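# Hang the blue mug on the mug tree by its handle

## Task

Get the blue mug hanging from one of the mug tree's arms by its handle, with the mug not resting on or touching the tree's base.

## Robot and tools

Robot: two arms, left_arm and right_arm, each ending in a five-finger hand. right_arm has a right hand; left_arm has a mirror-image left hand. Calibrated bases: left_arm at (-0.053, +0.317, 0) m, right_arm at (-0.017, -0.328, 0) m. A camera stand sits behind the arms. Loose objects may occasionally get nudged by an outside push.

Scene frame: origin at table-top height, halfway between the two nominal bases. +z is up, +x points out over the table, and left_arm is on the +y side. Arm names do not match image left and right. Reported end_effector_position (m) and end_effector_quat_wxyz are in this frame and can be a few cm off, more at long reach.

Hand point: a point fixed to the palm, 0.05 m in front of it and 0.15 m out from the wrist face. Its +z runs along the straight fingers, +y points out of the palm, and +x runs across the palm. On the right hand +x points away from the thumb; on the left hand it points toward the thumb. Straight fingers extend about 0.06-0.07 m past the point and lie 0.06 m behind it along -y. A wrist bracket on the little-finger side can strike objects.

The 28-number row, all values in [-1, 1], is used by execute_actions and move. It is always given in full, even if only one arm moves:
- left_arm dx, dy, dz, rx, ry, rz
- left hand: little, ring, middle, index, thumb_bend, thumb_turn, force_limit, speed
- the same fourteen numbers for right_arm and its hand.

The six pose numbers are an offset, not a pose. They are measured from that arm's Hand target as it stands when the action or move starts, along that Hand target's own axes. 1.0 equals 0.6 m for dx/dy/dz and 180 degrees for the rotation vector rx/ry/rz. All six at 0 re-requests the current Hand target, which is how to make an arm close a gap it has settled short of, or release an arm that is pressing on something.

The six finger numbers are absolute targets: -1 is open or straight, +1 is closed. For thumb_turn, -1 places the thumb beside the palm and +1 places it opposite the fingers, which is needed to grasp.

force_limit maps linearly from about 0 N at -1 to 10 N at +1; the thumb's two motors go up to 15 N. speed rises from near zero at -1 to full at +0.48 and stays full above that. No hand number means 'unchanged'. To keep a hand as it is, resend the eight hand numbers last sent to it. If none have been sent yet, use its hand_measured plus hand_force_limit and hand_speed.

Grip size: with the thumb turned in, the hand closes around things about 0.035-0.065 m thick, or a handle down to about 0.025 m. For a gentle grip, close at speed -0.94 or lower. To grip harder, raise force_limit and send a target more closed than hand_measured. To loosen, send a target more open than hand_measured.

execute_actions(actions, cameras): actions is a list of actions. Each action is a list of up to 15 rows, one per 1/30 s step, and a short list repeats its last row. Every row in an action counts from the same start pose. Repeating an offset in a new action moves the arm further. cameras: names, ["all"], or []. Images come by default only when actions is empty.

move(target, speed, blend, blocking, cameras): moves each hand point in a straight line toward its offset.
- target: one 28-number row, or a list of up to 15 rows. Every row's offsets count from the same starting Hand targets.
- speed: m/s, 0.002-4.3, default 0.25. Turning is capped at twice this value in rad/s. Give one value, or one per target.
- blend: a corner radius in m for passing through intermediate targets. 0 means stop at each one.
- blocking=false: returns after about 0.5 s while the motion keeps running.
A move does not avoid obstacles or the other arm, and caps out at 10 s. Its result adds a 'move:' line with the ending for each arm:
- done: at rest within 10 mm and 2 degrees of its target.
- off_target
- moving
- held: a check blocked a step.
- fault
The line also names any limits that acted: paced means the pose was clipped, held means steps were withheld. done does not rule out contact. Faster moves hit harder, and aiming further past a contact presses harder.

wait(seconds 0-10, cameras): lets time pass, with each arm holding its last command. stop(cameras): brakes a running move. zoom_image(camera, region=[x0,y0,x1,y1] in pixels, at most 504 by 504): enlarges part of the latest image from cam_high, cam_left_wrist or cam_right_wrist. show_instructions(): shows the reference pages. finished_scene(scene): ends the current scene, given its number. The mug must stay hung afterwards with no help from the robot.

Results to watch:
- Hand target: the pose the next offset counts from.
- hand_measured, hand_stopped_by (moving, target, force, stalled, fault), hand_load_n: each listed in the same motor order as the row. A lost grip shows as load dropping to about 0.
- Joint positions, velocities and torques; torques include the arm's own weight.
- MOTOR HOT, OVER-TEMPERATURE FAULT.
- Some step readings of end_effector_position, from execute_actions only.
All cameras are 896x504. Wrist camera images can lag while the arm moves.

Control quirks:
- The arm follows commands loosely and often rests 1-3 cm short, usually low, sometimes 5 cm. This alone does not indicate contact; send the missing distance as an offset.
- Each step, the commanded orientation is clipped to within 40 degrees of the measured orientation.
- A path that passes near an arm's own base can change its shoulder posture, so route around it.
- A stopped arm keeps pushing until it is commanded away.

Avoid:
- dropping the mug, or releasing it while it is still moving
- slamming into or hard-pushing the tree, the table or fixed parts
- letting anything fall far
- knocking items out of the work area
- any contact between the two arms, including one hand closing on the other
- excessive finger force from pulling, twisting or fast swings
- long stretched-out holds that overheat the motors; a fault at 100 °C drops the arm.

Each tool is called after "Request:" in YAML: its name, and indented under it one key for each argument.

Reference images:

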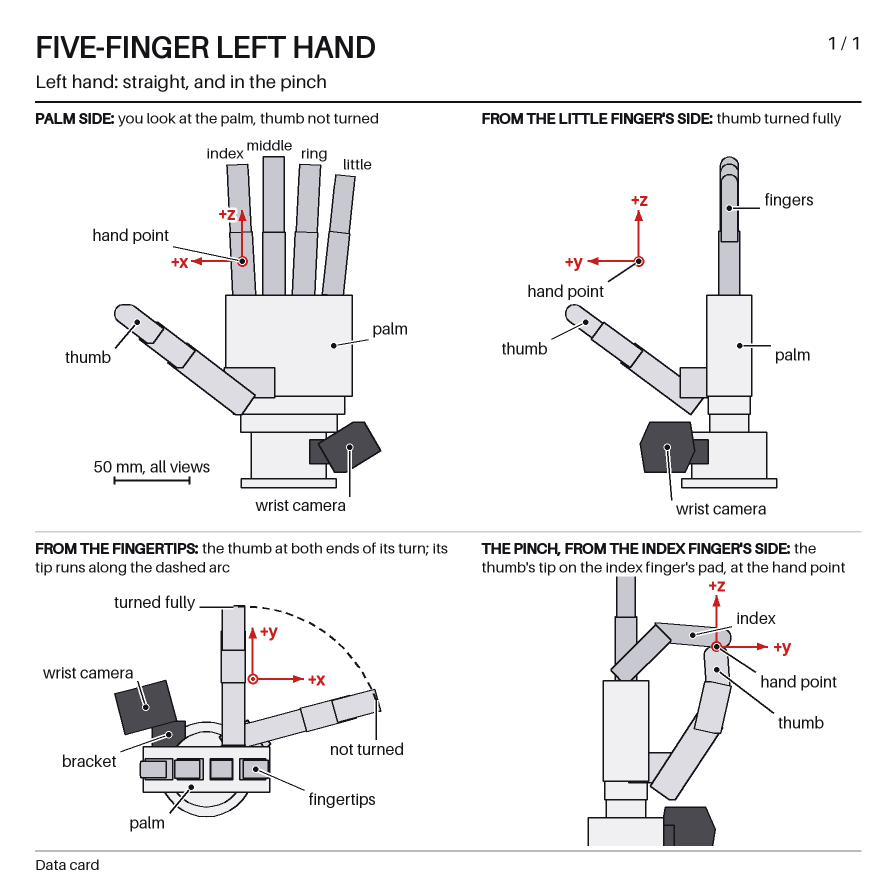

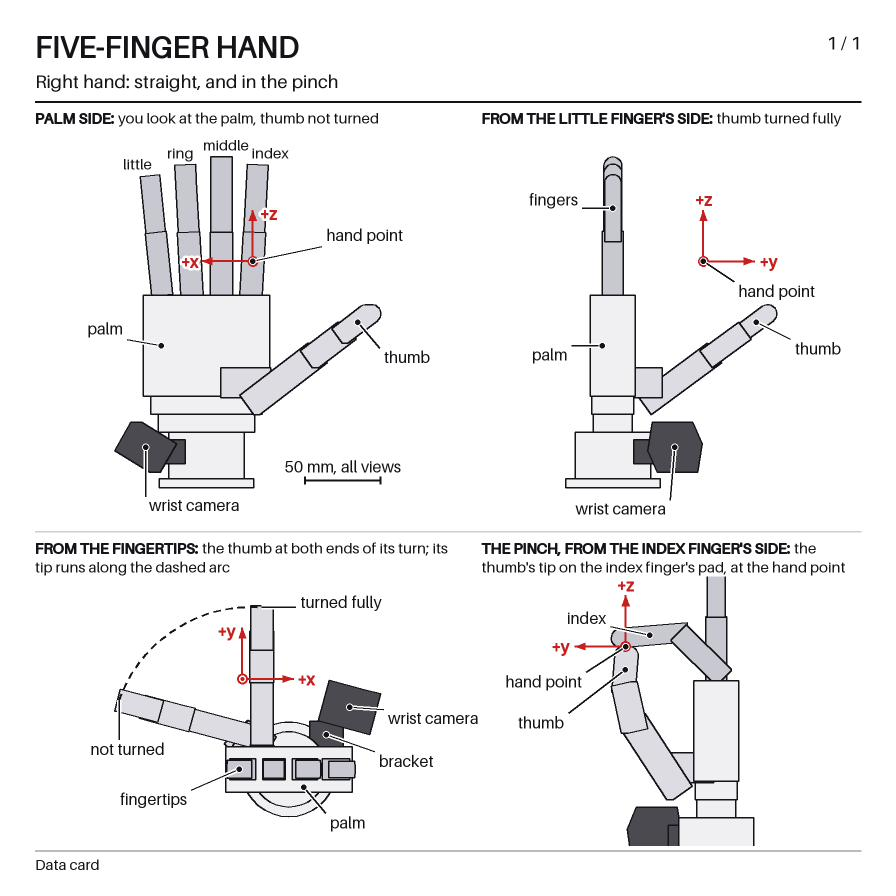

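## Session

Request:
execute_actions:
  actions: []

Scene clock: 0.00 s.
left_arm: end_effector_position=(+0.3208, +0.5757, +0.1969) hand_measured=(-1.000, -1.000, -1.000, -1.000, -1.000, -1.000) hand_load_n=(+0.0, +0.0, +0.0, +0.0, +0.0, +0.0) hand_stopped_by=(target, target, target, target, target, target) hand_force_limit=0.00 hand_speed=-0.80 end_effector_quat_wxyz=(+0.450, -0.211, +0.701, +0.512) | right_arm: end_effector_position=(+0.5161, +0.0020, +0.1657) hand_measured=(-1.000, -1.000, -1.000, -1.000, -1.000, -1.000) hand_load_n=(+0.0, +0.0, +0.0, +0.0, +0.0, +0.0) hand_stopped_by=(target, target, target, target, target, target) hand_force_limit=0.00 hand_speed=-0.80 end_effector_quat_wxyz=(+0.129, +0.858, +0.495, +0.050)
Joint positions: left_arm=[0.14 1.462 0.56 0.773 -0.986 2.02] | right_arm=[0.786 1.987 1.881 -1.421 0.274 -1.882]
Joint velocities: within noise
Joint torques (N m): no reading
Heat: left arm: hottest waist 42 °C; right arm: hottest wrist pitch 36 °C.
Hand target: left_arm +0.3265, +0.5766, +0.2040; +0.458, -0.216, +0.695, +0.511 | right_arm +0.5205, +0.0061, +0.1659; +0.128, +0.858, +0.495, +0.054

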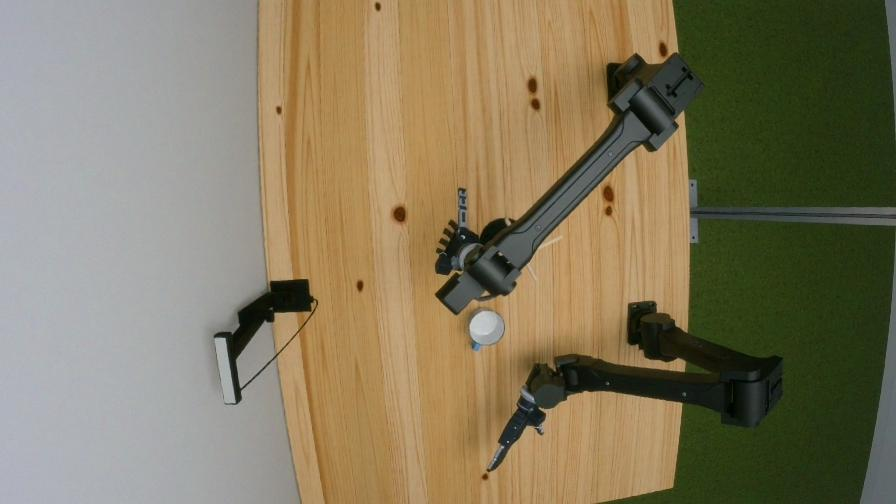

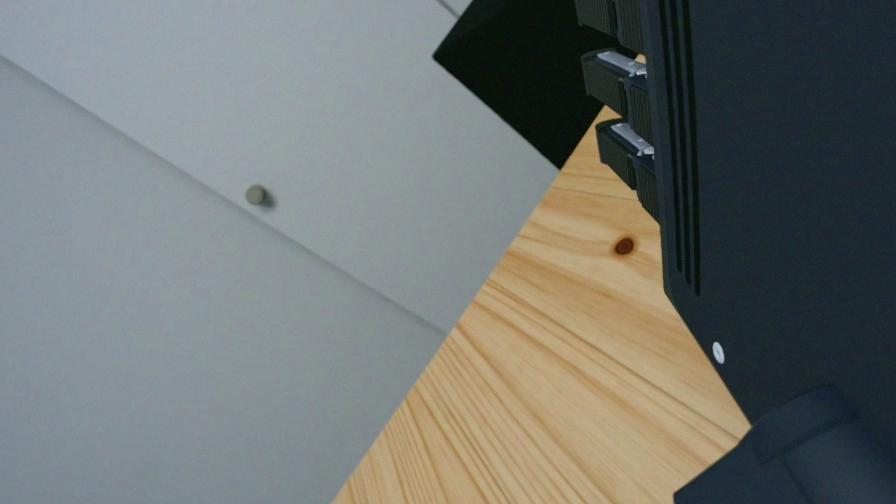

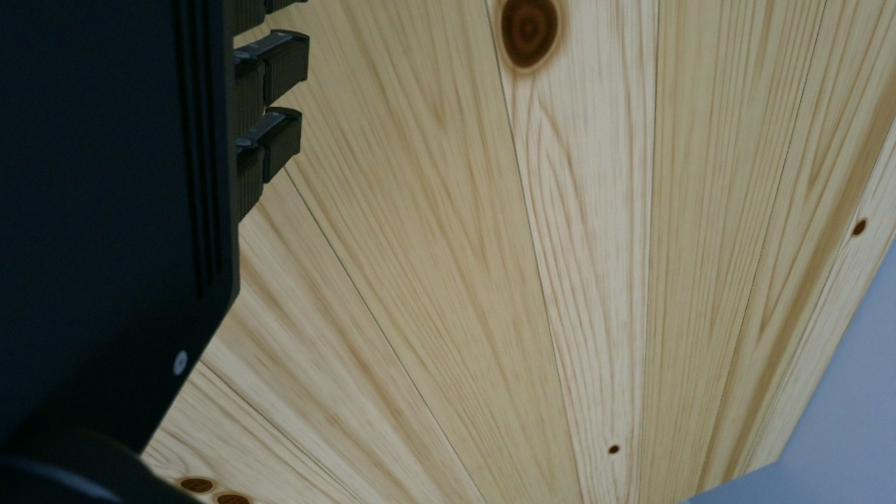

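Request:
zoom_image:
  camera: "cam_high"
  region: [400, 150, 620, 370]

Scaled by 2.291 from the camera's 896x504 image, which has a finer 1280x720 frame.

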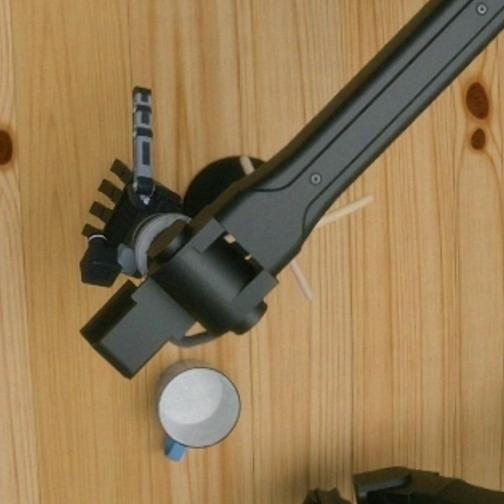

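Request:
move:
  target: [0,0,0,0,0,0,-1,-1,-1,-1,-1,-1,0,-0.8,-0.3625,0.222,-0.011,0,0,0,-1,-1,-1,-1,-1,-1,0,-0.8]
  cameras: ["all"]

Scene clock: 73.17 s.
left_arm: end_effector_position=(+0.3208, +0.5757, +0.1969) hand_measured=(-1.000, -1.000, -1.000, -1.000, -1.000, -1.000) hand_load_n=(+0.0, +0.0, +0.0, +0.0, +0.0, +0.0) hand_stopped_by=(target, target, target, target, target, target) hand_force_limit=0.00 hand_speed=-0.80 end_effector_quat_wxyz=(+0.450, -0.211, +0.701, +0.512) | right_arm: end_effector_position=(+0.5237, -0.2459, +0.2188) hand_measured=(-1.000, -1.000, -1.000, -1.000, -1.000, -1.000) hand_load_n=(+0.0, +0.0, +0.0, +0.0, +0.0, +0.0) hand_stopped_by=(target, target, target, target, target, target) hand_force_limit=0.00 hand_speed=-0.80 end_effector_quat_wxyz=(+0.149, +0.898, +0.410, +0.048)
Joint positions: left_arm=[0.14 1.462 0.56 0.773 -0.986 2.02] | right_arm=[0.418 1.663 1.549 -1.339 0.292 -2.071]
Joint torques (N m): left_arm=[0.26 -8.76 7.47 2.19 -0.16 -0.04] | right_arm=[0.09 -11.87 7.97 0.08 0.31 -0.07]
Heat: left arm: hottest waist 42 °C; right arm: hottest elbow 44 °C.
Hand target: left_arm +0.3265, +0.5766, +0.2040; +0.458, -0.216, +0.695, +0.511 | right_arm +0.5205, -0.2440, +0.2158; +0.127, +0.858, +0.495, +0.054
Off the commanded pose: left_arm 0.009 m, 1 deg | right_arm 0.005 m, 11 deg.
joint sent to its limit (right arm) — joint 6 (wrist roll), lower limit. The joint targets are off in orientation, not in position.
move: off_target (right_arm)
camera_calibration:
cam_right_wrist: T_world_to_cam=[[0.84745, -0.439638, 0.297567, -0.612802], [-0.524328, -0.605395, 0.598814, -0.0107805], [-0.0831158, -0.663487, -0.743557, 0.153585], [0, 0, 0, 1]] pos_world=[0.526432, -0.174035, 0.303004]

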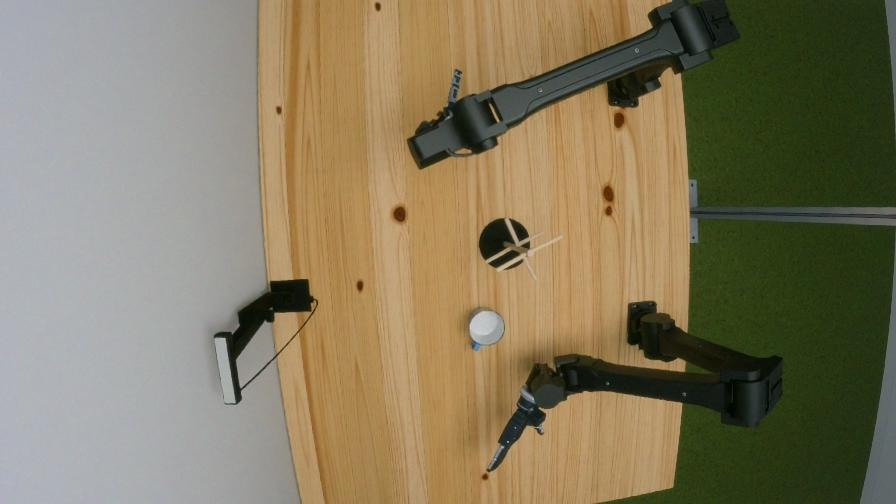

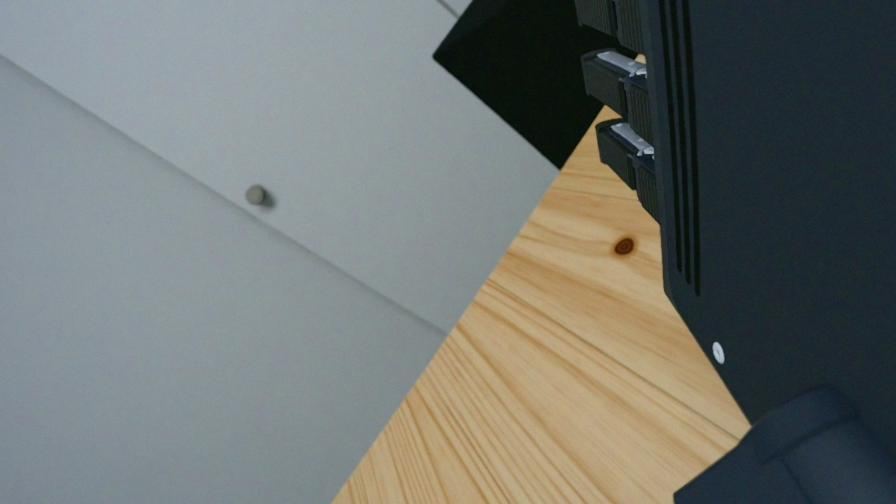

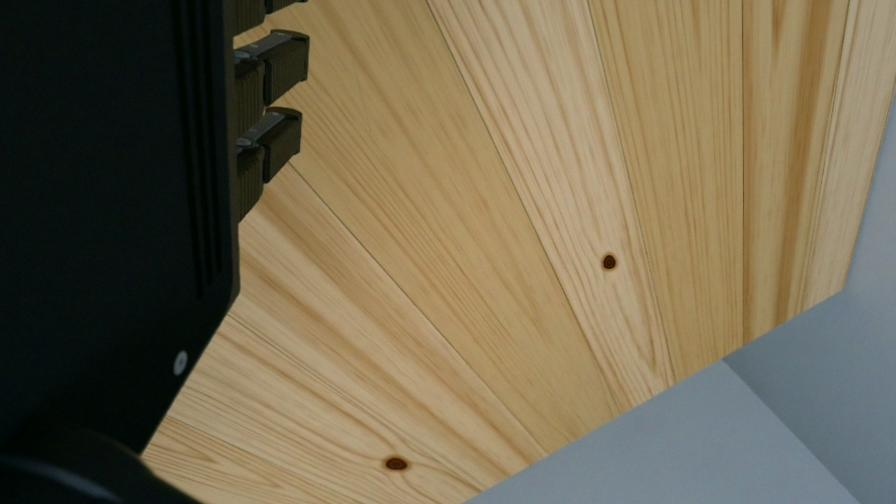

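Request:
zoom_image:
  camera: "cam_high"
  region: [440, 190, 600, 350]

Scaled by 3.150 from the camera's 896x504 image, which has a finer 1280x720 frame.

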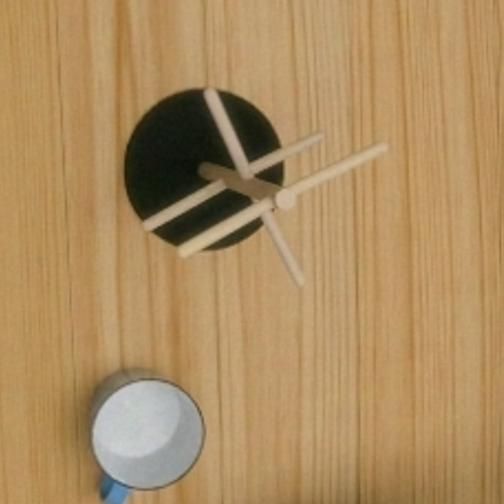

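Request:
zoom_image:
  camera: "cam_high"
  region: [460, 295, 520, 360]

Request:
zoom_image:
  camera: "cam_high"
  region: [475, 210, 570, 290]

Scaled by 7.754 from the camera's 896x504 image, which has a finer 1280x720 frame.

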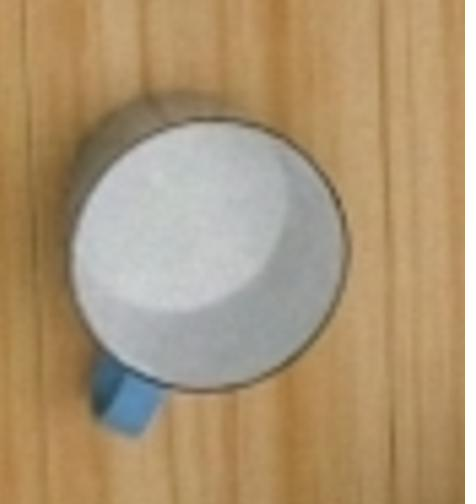

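Scaled by 5.305 from the camera's 896x504 image, which has a finer 1280x720 frame.

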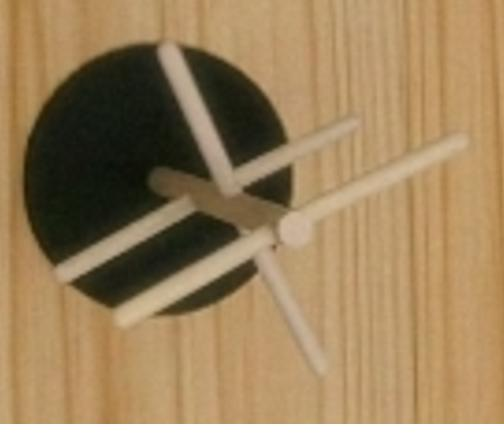

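Request:
move:
  target: [-0.0595,-0.1685,-0.4917,0.5001,-0.1530,-0.1163,-1,-1,-1,-1,-1,1,0,0,0,0,0,0,0,0,-1,-1,-1,-1,-1,-1,0,-0.8]
  cameras: ["all"]

Scene clock: 565.57 s.
left_arm: end_effector_position=(+0.2978, +0.2611, +0.2024) hand_measured=(-1.000, -1.000, -1.000, -1.000, -1.000, +1.000) hand_load_n=(+0.0, +0.0, +0.0, +0.0, +0.0, +0.5) hand_stopped_by=(target, target, target, target, target, target) hand_force_limit=0.00 hand_speed=0.00 end_effector_quat_wxyz=(+0.685, +0.179, +0.686, -0.169) | right_arm: end_effector_position=(+0.5237, -0.2459, +0.2188) hand_measured=(-1.000, -1.000, -1.000, -1.000, -1.000, -1.000) hand_load_n=(+0.0, +0.0, +0.0, +0.0, +0.0, +0.0) hand_stopped_by=(target, target, target, target, target, target) hand_force_limit=0.00 hand_speed=-0.80 end_effector_quat_wxyz=(+0.149, +0.898, +0.410, +0.048)
Joint positions: left_arm=[-0.118 0.501 0.131 0.365 0.391 1.586] | right_arm=[0.418 1.663 1.549 -1.339 0.292 -2.071]
Joint torques (N m): left_arm=[0.97 3.02 8.35 3.33 0.06 -0.14] | right_arm=[0.09 -11.87 7.99 0.06 0.31 -0.07]
Heat: left arm: hottest waist 41 °C; right arm: hottest elbow 43 °C.
Hand target: left_arm +0.2987, +0.2640, +0.2002; +0.686, +0.171, +0.686, -0.171 | right_arm +0.5205, -0.2440, +0.2158; +0.127, +0.858, +0.495, +0.054
Off the commanded pose: left_arm 0.004 m, 1 deg | right_arm 0.005 m, 11 deg.
joint sent to its limit (right arm) — joint 6 (wrist roll), lower limit. The joint targets are off in orientation, not in position.
move: off_target (right_arm)
camera_calibration:
cam_left_wrist: T_world_to_cam=[[-0.456707, -0.838758, -0.296487, 0.412515], [-0.324198, 0.467277, -0.822525, 0.140997], [0.828441, -0.279532, -0.485332, 0.0418328], [0, 0, 0, 1]] pos_world=[0.199454, 0.291809, 0.258582]
cam_right_wrist: T_world_to_cam=[[0.84745, -0.439638, 0.297567, -0.612802], [-0.524328, -0.605395, 0.598814, -0.0107805], [-0.0831158, -0.663487, -0.743557, 0.153585], [0, 0, 0, 1]] pos_world=[0.526432, -0.174035, 0.303004]

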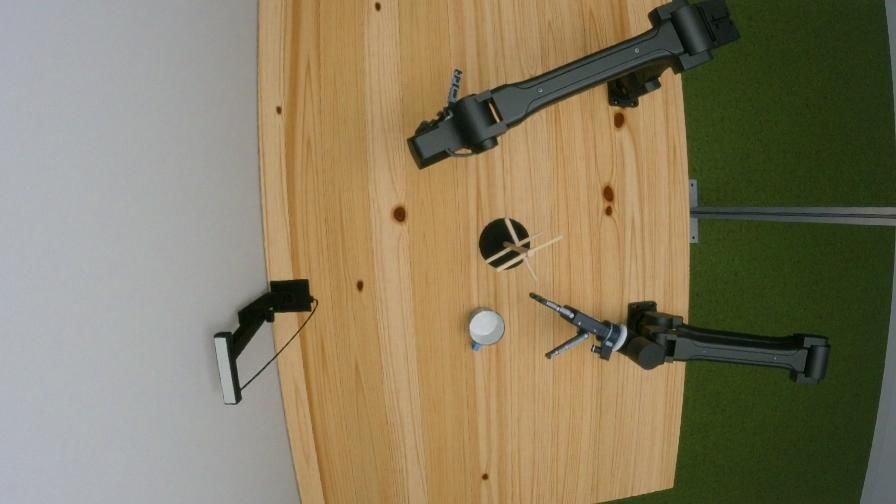

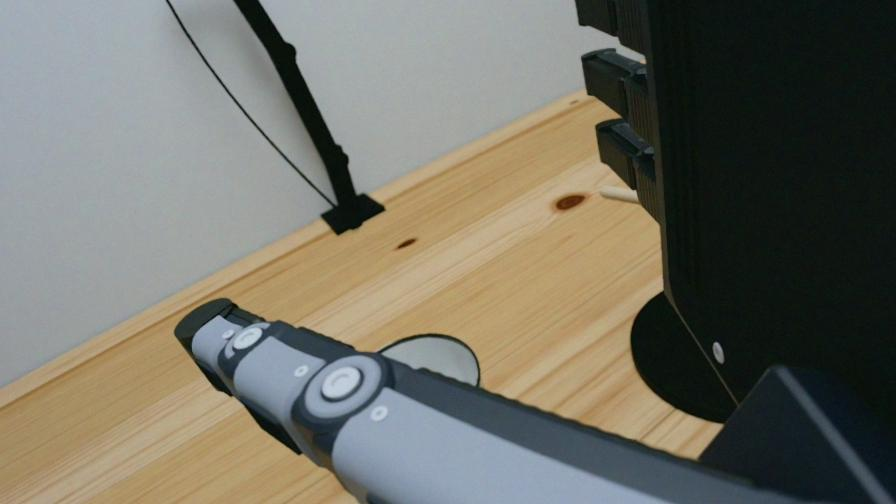

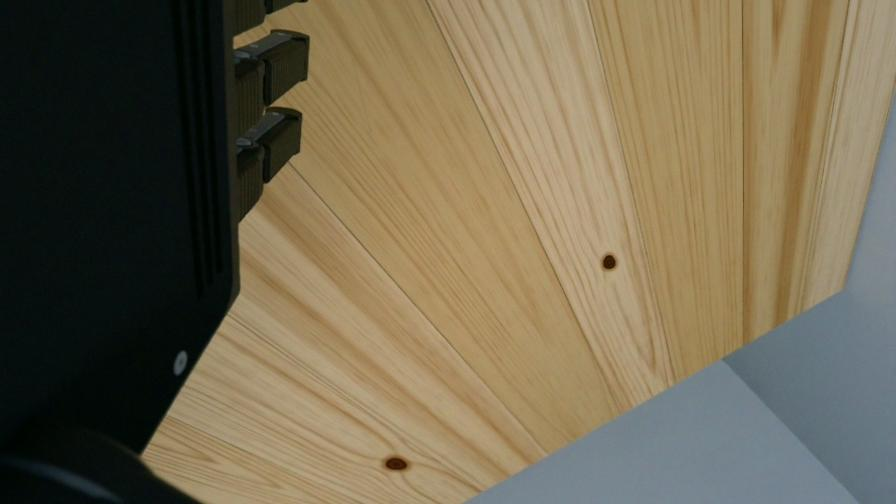

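Request:
move:
  target: [0.258,0,0,0,0,0,-1,-1,-1,-1,-1,1,0,0,0,0,0,0,0,0,-1,-1,-1,-1,-1,-1,0,-0.8]
  cameras: ["all"]

Request:
zoom_image:
  camera: "cam_high"
  region: [450, 270, 630, 370]

Scene clock: 576.93 s.
left_arm: end_effector_position=(+0.2917, +0.2617, +0.1624) hand_measured=(-1.000, -1.000, -1.000, -1.000, -1.000, +1.000) hand_load_n=(+0.0, +0.0, +0.0, +0.0, +0.0, +0.5) hand_stopped_by=(target, target, target, target, target, target) hand_force_limit=0.00 hand_speed=0.00 end_effector_quat_wxyz=(+0.680, +0.178, +0.691, -0.170) | right_arm: end_effector_position=(+0.5237, -0.2459, +0.2188) hand_measured=(-1.000, -1.000, -1.000, -1.000, -1.000, -1.000) hand_load_n=(+0.0, +0.0, +0.0, +0.0, +0.0, +0.0) hand_stopped_by=(target, target, target, target, target, target) hand_force_limit=0.00 hand_speed=-0.80 end_effector_quat_wxyz=(+0.149, +0.898, +0.410, +0.048)
Joint positions: left_arm=[-0.118 0.614 0.043 0.552 0.391 1.586] | right_arm=[0.418 1.663 1.549 -1.339 0.292 -2.071]
Joint torques (N m): left_arm=[0.15 0.91 9.22 2.18 -0.05 -0.02] | right_arm=[0.09 -11.87 7.98 0.06 0.31 -0.08]
Heat: left arm: hottest waist 41 °C; right arm: hottest elbow 43 °C.
Hand target: left_arm +0.2950, +0.2614, +0.1728; +0.686, +0.179, +0.684, -0.169 (not the last commanded pose) | right_arm +0.5205, -0.2440, +0.2158; +0.127, +0.858, +0.495, +0.054
Off the commanded pose: left_arm 0.117 m, 1 deg | right_arm 0.005 m, 11 deg.
joint sent to its limit (right arm) — joint 6 (wrist roll), lower limit. The joint targets are off in orientation, not in position.
move: held (left_arm; a check stopped the path), off_target (right_arm); limits=held
pose unreachable (left arm): on one or more control steps of this call, first in action 0 (counted from 0), this arm could not follow its commanded pose, so it was not sent that pose on those steps. It may still have moved: this result reports where it is.
cause: moving toward the commanded pose would bring two parts of the arm too close to each other (joints 2 (shoulder) and 3 (elbow) lie between them).
camera_calibration:
cam_left_wrist: T_world_to_cam=[[-0.460899, -0.838399, -0.290963, 0.398688], [-0.335868, 0.468267, -0.817263, 0.108101], [0.821441, -0.278951, -0.497415, 0.0314454], [0, 0, 0, 1]] pos_world=[0.194232, 0.292411, 0.219992]
cam_right_wrist: T_world_to_cam=[[0.84745, -0.439638, 0.297567, -0.612802], [-0.524328, -0.605395, 0.598814, -0.0107805], [-0.0831158, -0.663487, -0.743557, 0.153585], [0, 0, 0, 1]] pos_world=[0.526432, -0.174035, 0.303004]

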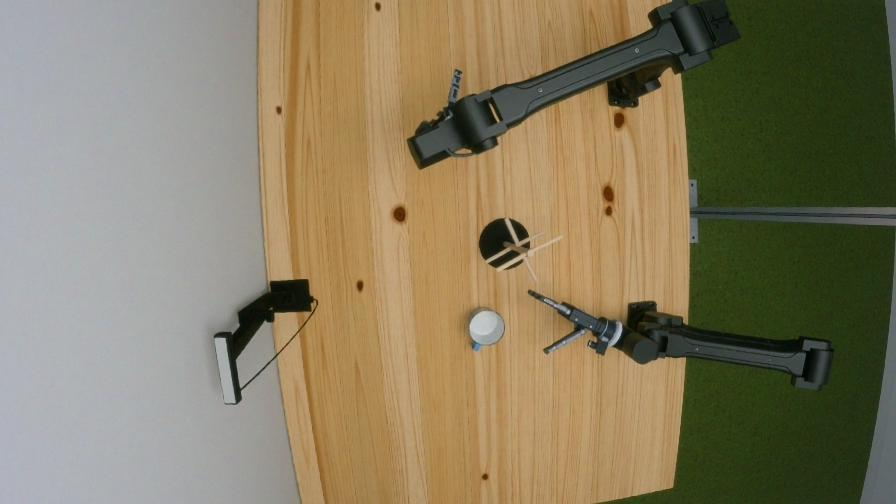

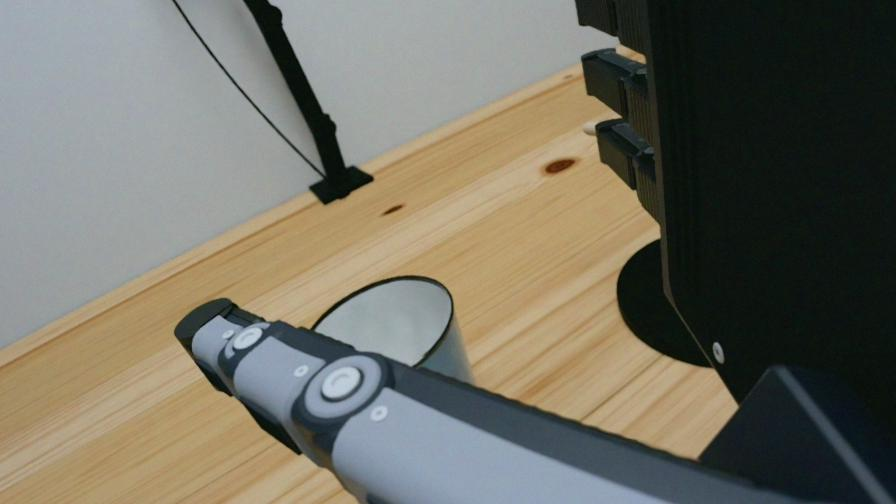

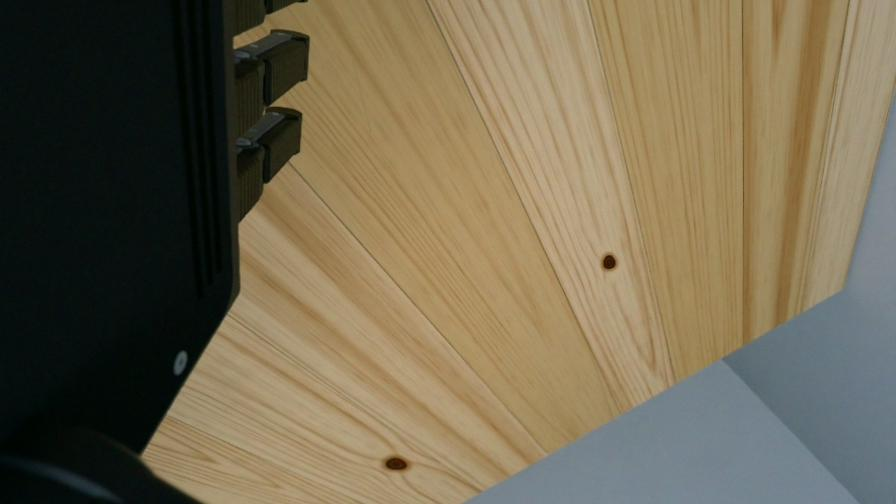

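Scaled by 2.800 from the camera's 896x504 image, which has a finer 1280x720 frame.

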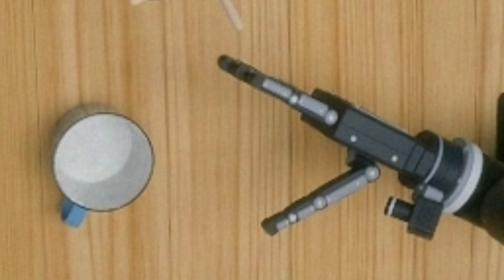

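Request:
move:
  target:
    - [0.0133,0.0247,0.0605,0,0,0,-1,-1,-1,-1,-1,1,0,0,0,0,0,0,0,0,-1,-1,-1,-1,-1,-1,0,-0.8]
    - [0.213,0.0247,0.0605,0,0,0,-1,-1,-1,-1,-1,1,0,0,0,0,0,0,0,0,-1,-1,-1,-1,-1,-1,0,-0.8]
  cameras: ["cam_high","cam_left_wrist"]

Request:
zoom_image:
  camera: "cam_high"
  region: [450, 270, 630, 370]

Scene clock: 600.40 s.
left_arm: end_effector_position=(+0.3262, +0.2558, +0.0315) hand_measured=(-1.000, -1.000, -1.000, -1.000, -1.000, +1.000) hand_load_n=(+0.0, +0.0, +0.0, +0.0, +0.0, +0.0) hand_stopped_by=(target, target, target, target, target, target) hand_force_limit=0.00 hand_speed=0.00 end_effector_quat_wxyz=(+0.624, +0.180, +0.740, -0.178) | right_arm: end_effector_position=(+0.5237, -0.2459, +0.2188) hand_measured=(-1.000, -1.000, -1.000, -1.000, -1.000, -1.000) hand_load_n=(+0.0, +0.0, +0.0, +0.0, +0.0, +0.0) hand_stopped_by=(target, target, target, target, target, target) hand_force_limit=0.00 hand_speed=-0.80 end_effector_quat_wxyz=(+0.149, +0.898, +0.410, +0.048)
Joint positions: left_arm=[-0.118 1.782 0.076 1.532 0.404 1.601] | right_arm=[0.418 1.663 1.549 -1.339 0.292 -2.071]
Joint torques (N m): left_arm=[0.79 -7.47 1.4 3.29 0.1 0.07] | right_arm=[0.09 -11.87 7.98 0.09 0.3 -0.08]
Heat: left arm: hottest waist 40 °C; right arm: hottest elbow 43 °C.
Hand target: left_arm +0.3347, +0.2587, +0.0451; +0.686, +0.179, +0.684, -0.169 | right_arm +0.5205, -0.2440, +0.2158; +0.127, +0.858, +0.495, +0.054
Off the commanded pose: left_arm 0.016 m, 10 deg | right_arm 0.005 m, 11 deg.
joint sent to its limit (left arm) — joint 4 (wrist pitch), upper limit. The joint targets are off in orientation, not in position.
joint sent to its limit (right arm) — joint 6 (wrist roll), lower limit. The joint targets are off in orientation, not in position.
move: off_target (left_arm, right_arm)
camera_calibration:
cam_left_wrist: T_world_to_cam=[[-0.511952, -0.823814, -0.243383, 0.382945], [-0.44361, 0.496173, -0.74634, 0.0412667], [0.735605, -0.274123, -0.619469, -0.0329576], [0, 0, 0, 1]] pos_world=[0.2386, 0.285965, 0.103585]
Images, in order (width x height): cam_high 896x504, cam_left_wrist 896x504.

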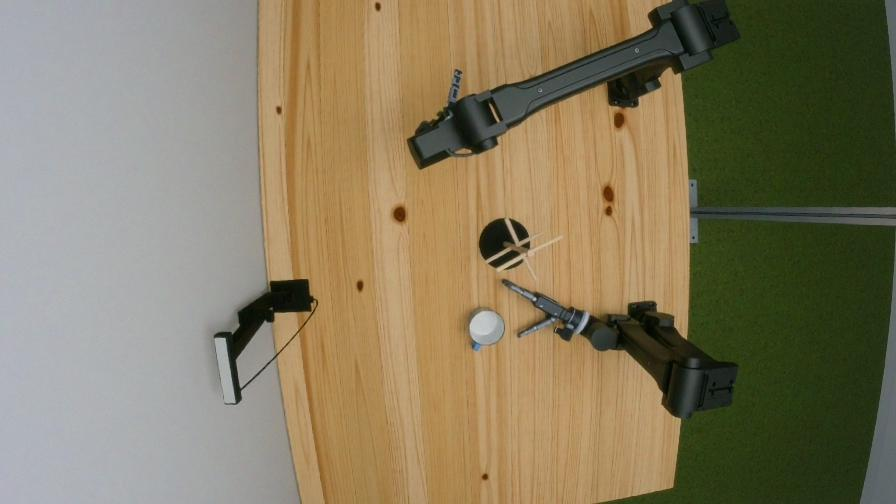

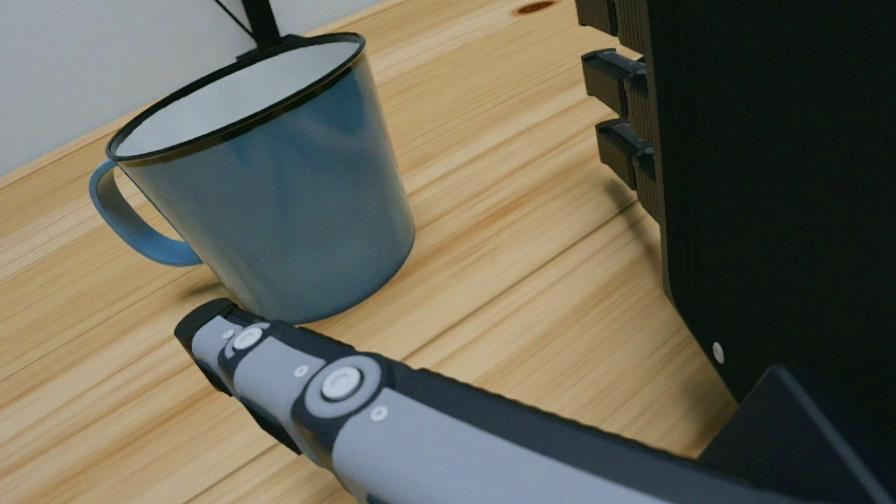

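Scaled by 2.800 from the camera's 896x504 image, which has a finer 1280x720 frame.

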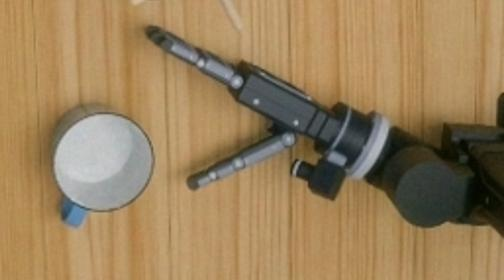

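Request:
move:
  target:
    - [-0.008,0.0667,0,0,0,0,-1,-1,-1,-1,-1,1,0,0,0,0,0,0,0,0,-1,-1,-1,-1,-1,-1,0,-0.8]
    - [-0.008,0.0667,0.045,0,0,0,-1,-1,-1,-1,-1,1,0,0,0,0,0,0,0,0,-1,-1,-1,-1,-1,-1,0,-0.8]
  speed: 0.1
  cameras: ["cam_high","cam_left_wrist"]

Request:
zoom_image:
  camera: "cam_high"
  region: [450, 270, 630, 370]

Scene clock: 629.73 s.
left_arm: end_effector_position=(+0.3738, +0.2843, +0.0487) hand_measured=(-1.000, -1.000, -1.000, -1.000, -1.000, +1.000) hand_load_n=(+0.0, +0.0, +0.0, +0.0, +0.0, +0.5) hand_stopped_by=(target, target, target, target, target, target) hand_force_limit=0.00 hand_speed=0.00 end_effector_quat_wxyz=(+0.658, +0.180, +0.712, -0.168) | right_arm: end_effector_position=(+0.5237, -0.2459, +0.2188) hand_measured=(-1.000, -1.000, -1.000, -1.000, -1.000, -1.000) hand_load_n=(+0.5, +0.5, +0.0, -0.5, +0.0, +0.0) hand_stopped_by=(target, target, target, target, target, target) hand_force_limit=0.00 hand_speed=-0.80 end_effector_quat_wxyz=(+0.149, +0.898, +0.410, +0.048)
Joint positions: left_arm=[0.014 1.806 0.184 1.532 0.522 1.612] | right_arm=[0.418 1.663 1.549 -1.339 0.292 -2.071]
Joint torques (N m): left_arm=[-0.62 -6.24 1.92 3.18 -0.09 -0.01] | right_arm=[-0.03 -11.93 7.98 0.05 0.3 -0.08]
Heat: left arm: hottest waist 40 °C; right arm: hottest elbow 44 °C.
Hand target: left_arm +0.3776, +0.2810, +0.0505; +0.686, +0.179, +0.684, -0.169 | right_arm +0.5205, -0.2440, +0.2158; +0.127, +0.858, +0.495, +0.054
Off the commanded pose: left_arm 0.005 m, 5 deg | right_arm 0.005 m, 11 deg.
joint sent to its limit (left arm) — joint 4 (wrist pitch), upper limit. The joint targets are off in orientation, not in position.
joint sent to its limit (right arm) — joint 6 (wrist roll), lower limit. The joint targets are off in orientation, not in position.
move: off_target (left_arm, right_arm)
camera_calibration:
cam_left_wrist: T_world_to_cam=[[-0.476852, -0.833251, -0.279832, 0.426278], [-0.382694, 0.483411, -0.787311, 0.0438969], [0.791301, -0.268341, -0.549395, -0.0754147], [0, 0, 0, 1]] pos_world=[0.279746, 0.313739, 0.112414]
Images, in order (width x height): cam_high 896x504, cam_left_wrist 896x504.

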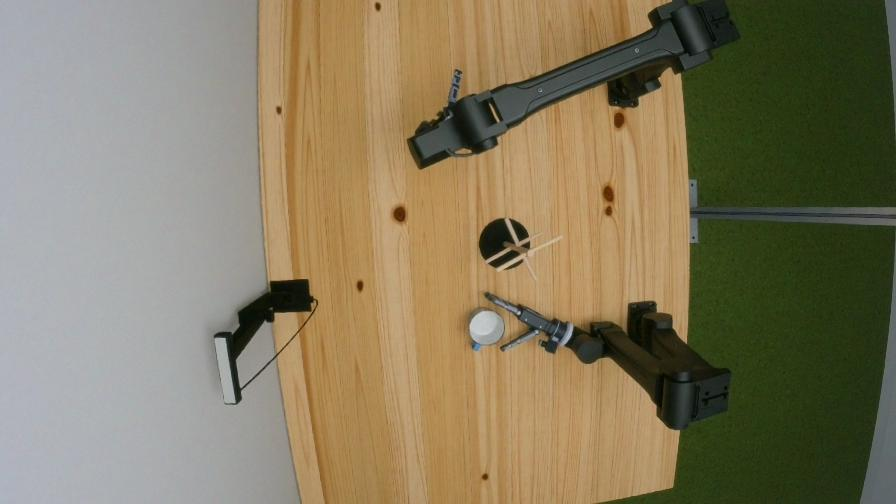

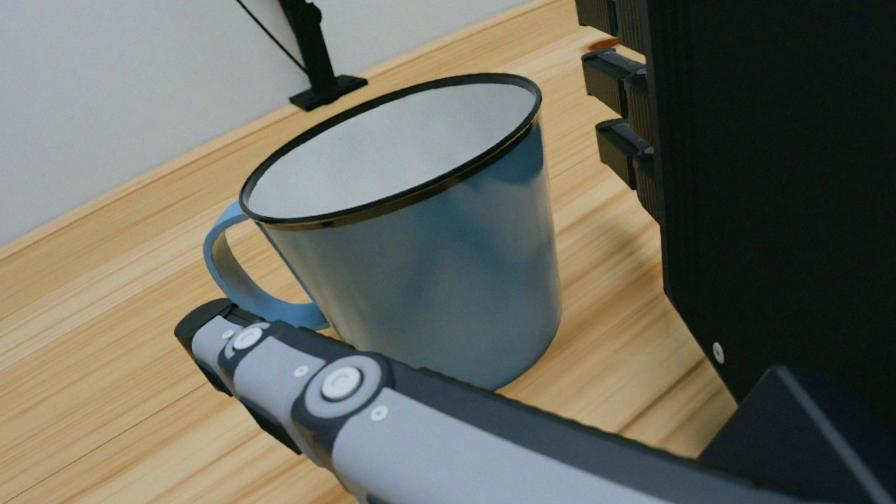

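Scaled by 2.800 from the camera's 896x504 image, which has a finer 1280x720 frame.

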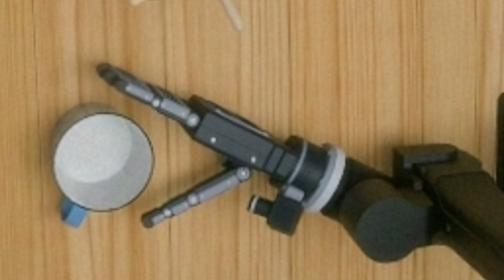

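Request:
move:
  target: [0.023,0.008,0.042,0,0,0,-1,-1,-1,-1,-1,1,0,0,0,0,0,0,0,0,-1,-1,-1,-1,-1,-1,0,-0.8]
  speed: 0.08
  cameras: ["cam_high","cam_left_wrist"]

Request:
zoom_image:
  camera: "cam_high"
  region: [450, 270, 630, 370]

Scene clock: 644.67 s.
left_arm: end_effector_position=(+0.3985, +0.2775, +0.0349) hand_measured=(-1.000, -1.000, -1.000, -1.000, -1.000, +1.000) hand_load_n=(+0.0, +0.0, +0.0, +0.0, +0.0, +0.5) hand_stopped_by=(target, target, target, target, target, target) hand_force_limit=0.00 hand_speed=0.00 end_effector_quat_wxyz=(+0.656, +0.180, +0.713, -0.167) | right_arm: end_effector_position=(+0.5237, -0.2459, +0.2188) hand_measured=(-1.000, -1.000, -1.000, -1.000, -1.000, -1.000) hand_load_n=(+0.0, +0.0, +0.0, +0.0, +0.0, +0.0) hand_stopped_by=(target, target, target, target, target, target) hand_force_limit=0.00 hand_speed=-0.80 end_effector_quat_wxyz=(+0.149, +0.898, +0.410, +0.048)
Joint positions: left_arm=[-0.016 1.882 0.256 1.532 0.491 1.612] | right_arm=[0.418 1.663 1.549 -1.339 0.292 -2.071]
Joint torques (N m): left_arm=[-0.73 -7.36 1.88 3.23 -0.1 -0.04] | right_arm=[0.03 -11.87 7.97 0.08 0.31 -0.07]
Heat: left arm: hottest waist 40 °C; right arm: hottest elbow 44 °C.
Hand target: left_arm +0.4020, +0.2733, +0.0366; +0.686, +0.179, +0.684, -0.169 | right_arm +0.5205, -0.2440, +0.2158; +0.127, +0.858, +0.495, +0.054
Off the commanded pose: left_arm 0.006 m, 5 deg | right_arm 0.005 m, 11 deg.
joint sent to its limit (left arm) — joint 4 (wrist pitch), upper limit. The joint targets are off in orientation, not in position.
joint sent to its limit (right arm) — joint 6 (wrist roll), lower limit. The joint targets are off in orientation, not in position.
move: off_target (left_arm, right_arm)
camera_calibration:
cam_left_wrist: T_world_to_cam=[[-0.477388, -0.832795, -0.280274, 0.428665], [-0.386032, 0.48531, -0.784508, 0.0464916], [0.789354, -0.26632, -0.553167, -0.103951], [0, 0, 0, 1]] pos_world=[0.304641, 0.306743, 0.0991139]
Images, in order (width x height): cam_high 896x504, cam_left_wrist 896x504.

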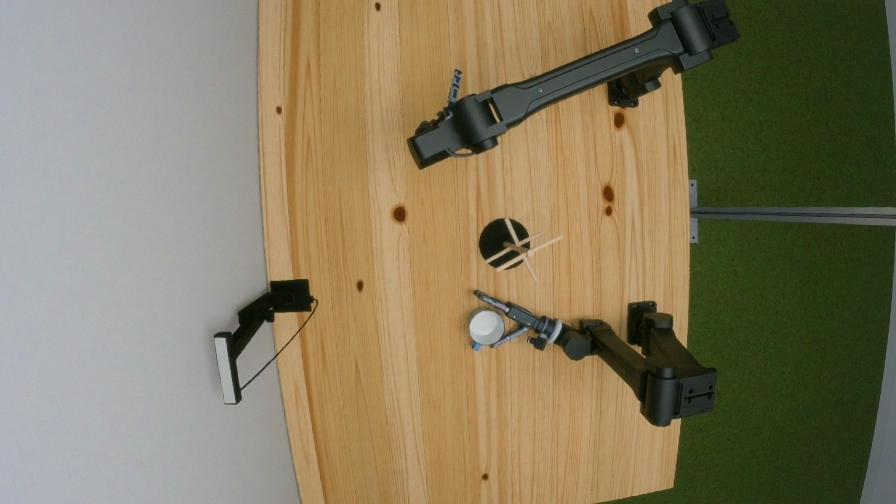

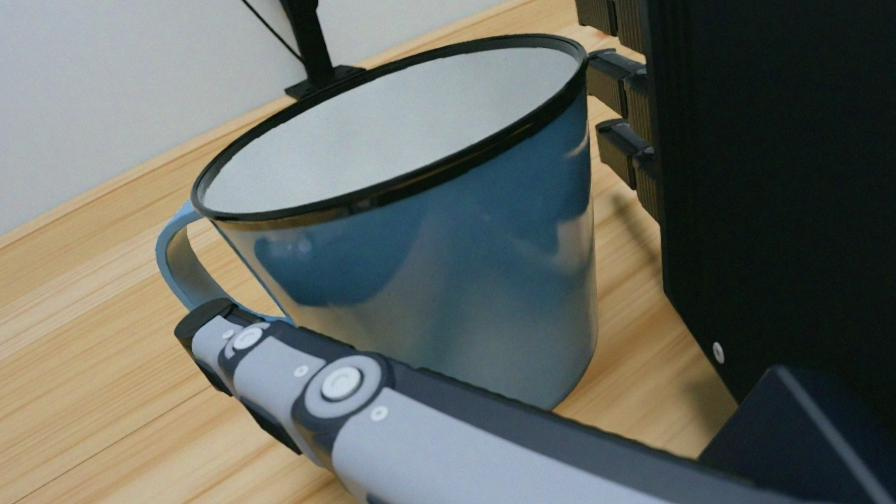

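Scaled by 2.800 from the camera's 896x504 image, which has a finer 1280x720 frame.

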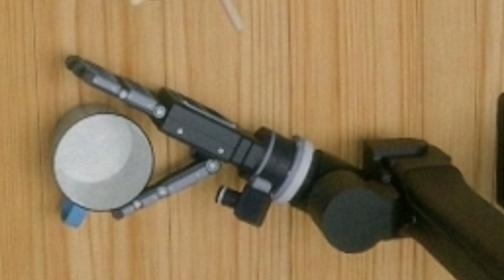

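Request:
move:
  target: [0,0,0,0,0,0,-1,0,0,0,-1,1,-0.4,-0.7,0,0,0,0,0,0,-1,-1,-1,-1,-1,-1,0,-0.8]
  speed: 0.08
  cameras: ["cam_high","cam_left_wrist"]

Request:
zoom_image:
  camera: "cam_high"
  region: [450, 270, 630, 370]

Scene clock: 660.93 s.
left_arm: end_effector_position=(+0.3984, +0.2760, +0.0351) hand_measured=(-1.000, -0.340, -0.340, -0.340, -1.000, +1.000) hand_load_n=(+0.0, +6.0, +5.0, +7.0, +3.0, +1.5) hand_stopped_by=(target, force, force, force, target, target) hand_force_limit=-0.40 hand_speed=-0.70 end_effector_quat_wxyz=(+0.656, +0.181, +0.713, -0.169) | right_arm: end_effector_position=(+0.5237, -0.2459, +0.2188) hand_measured=(-1.000, -1.000, -1.000, -1.000, -1.000, -1.000) hand_load_n=(+0.0, +0.0, +0.5, +0.0, +0.0, +0.0) hand_stopped_by=(target, target, target, target, target, target) hand_force_limit=0.00 hand_speed=-0.80 end_effector_quat_wxyz=(+0.149, +0.898, +0.410, +0.048)
Joint positions: left_arm=[-0.019 1.882 0.256 1.533 0.491 1.612] | right_arm=[0.418 1.663 1.549 -1.339 0.292 -2.071]
Joint torques (N m): left_arm=[-0.26 -7.12 1.84 3.26 -0.15 -0.02] | right_arm=[0.03 -11.93 7.99 0.06 0.3 -0.07]
Heat: left arm: hottest waist 40 °C; right arm: hottest elbow 44 °C.
Hand target: left_arm +0.4020, +0.2734, +0.0366; +0.686, +0.179, +0.684, -0.169 | right_arm +0.5205, -0.2440, +0.2158; +0.127, +0.858, +0.495, +0.054
Off the commanded pose: left_arm 0.005 m, 5 deg | right_arm 0.005 m, 11 deg.
joint sent to its limit (left arm) — joint 4 (wrist pitch), upper limit. The joint targets are off in orientation, not in position.
joint sent to its limit (right arm) — joint 6 (wrist roll), lower limit. The joint targets are off in orientation, not in position.
move: off_target (left_arm, right_arm)
camera_calibration:
cam_left_wrist: T_world_to_cam=[[-0.480021, -0.831153, -0.28065, 0.428032], [-0.383781, 0.486642, -0.784788, 0.0460844], [0.788855, -0.269006, -0.552579, -0.103298], [0, 0, 0, 1]] pos_world=[0.304638, 0.305546, 0.0992133]
Images, in order (width x height): cam_high 896x504, cam_left_wrist 896x504.

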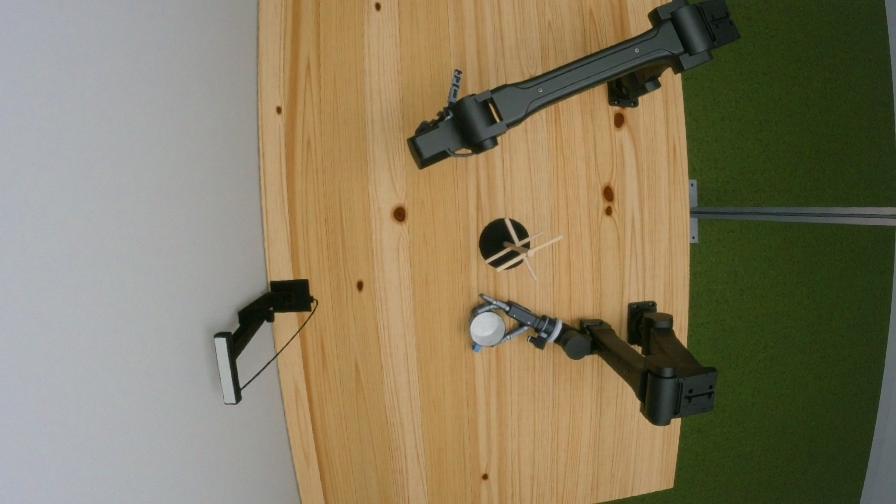

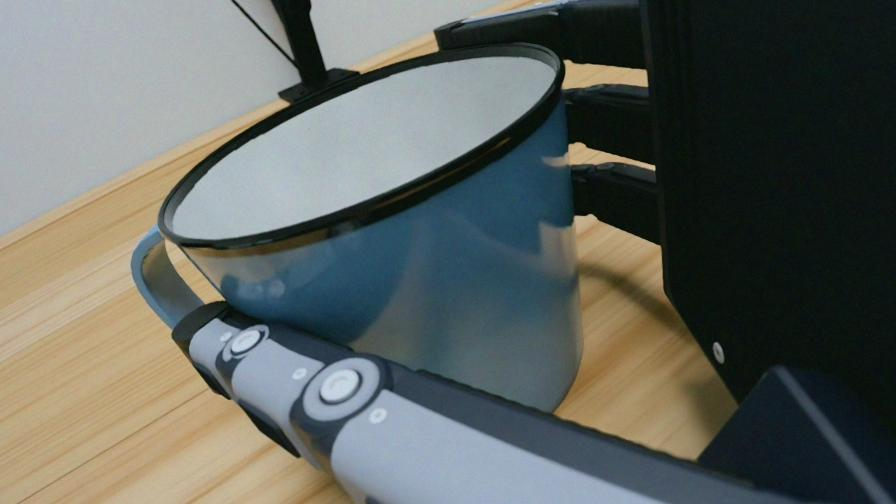

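Scaled by 2.800 from the camera's 896x504 image, which has a finer 1280x720 frame.

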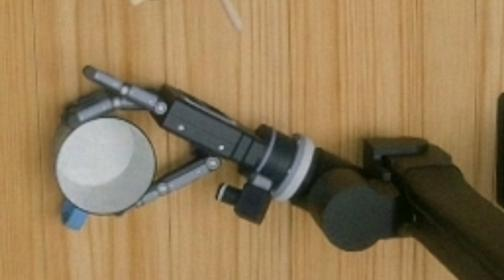

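Request:
move:
  target: [0,0,0,0,0,0,-1,0,0,0,-0.2,1,0,-0.7,0,0,0,0,0,0,-1,-1,-1,-1,-1,-1,0,-0.8]
  speed: 0.08

Scene clock: 671.37 s.
left_arm: end_effector_position=(+0.3984, +0.2760, +0.0351) hand_measured=(-1.000, -0.340, -0.340, -0.340, -0.992, +1.000) hand_load_n=(+0.0, +6.0, +5.0, +7.0, +7.5, +1.5) hand_stopped_by=(target, force, force, force, force, target) hand_force_limit=0.00 hand_speed=-0.70 end_effector_quat_wxyz=(+0.656, +0.181, +0.713, -0.169) | right_arm: end_effector_position=(+0.5237, -0.2459, +0.2188) hand_measured=(-1.000, -1.000, -1.000, -1.000, -1.000, -1.000) hand_load_n=(+0.5, +0.0, +0.0, +0.0, +0.0, +0.0) hand_stopped_by=(target, target, target, target, target, target) hand_force_limit=0.00 hand_speed=-0.80 end_effector_quat_wxyz=(+0.149, +0.898, +0.410, +0.048)
Joint positions: left_arm=[-0.019 1.882 0.256 1.533 0.491 1.612] | right_arm=[0.418 1.663 1.549 -1.339 0.292 -2.071]
Joint torques (N m): left_arm=[-0.56 -7.47 1.95 3.23 -0.12 -0.02] | right_arm=[0.09 -11.87 7.98 0.09 0.31 -0.08]
Heat: left arm: hottest waist 40 °C; right arm: hottest elbow 44 °C.
Hand target: left_arm +0.4020, +0.2734, +0.0366; +0.686, +0.179, +0.684, -0.169 | right_arm +0.5205, -0.2440, +0.2158; +0.127, +0.858, +0.495, +0.054
Off the commanded pose: left_arm 0.005 m, 5 deg | right_arm 0.005 m, 11 deg.
joint sent to its limit (left arm) — joint 4 (wrist pitch), upper limit. The joint targets are off in orientation, not in position.
joint sent to its limit (right arm) — joint 6 (wrist roll), lower limit. The joint targets are off in orientation, not in position.
move: off_target (left_arm, right_arm)


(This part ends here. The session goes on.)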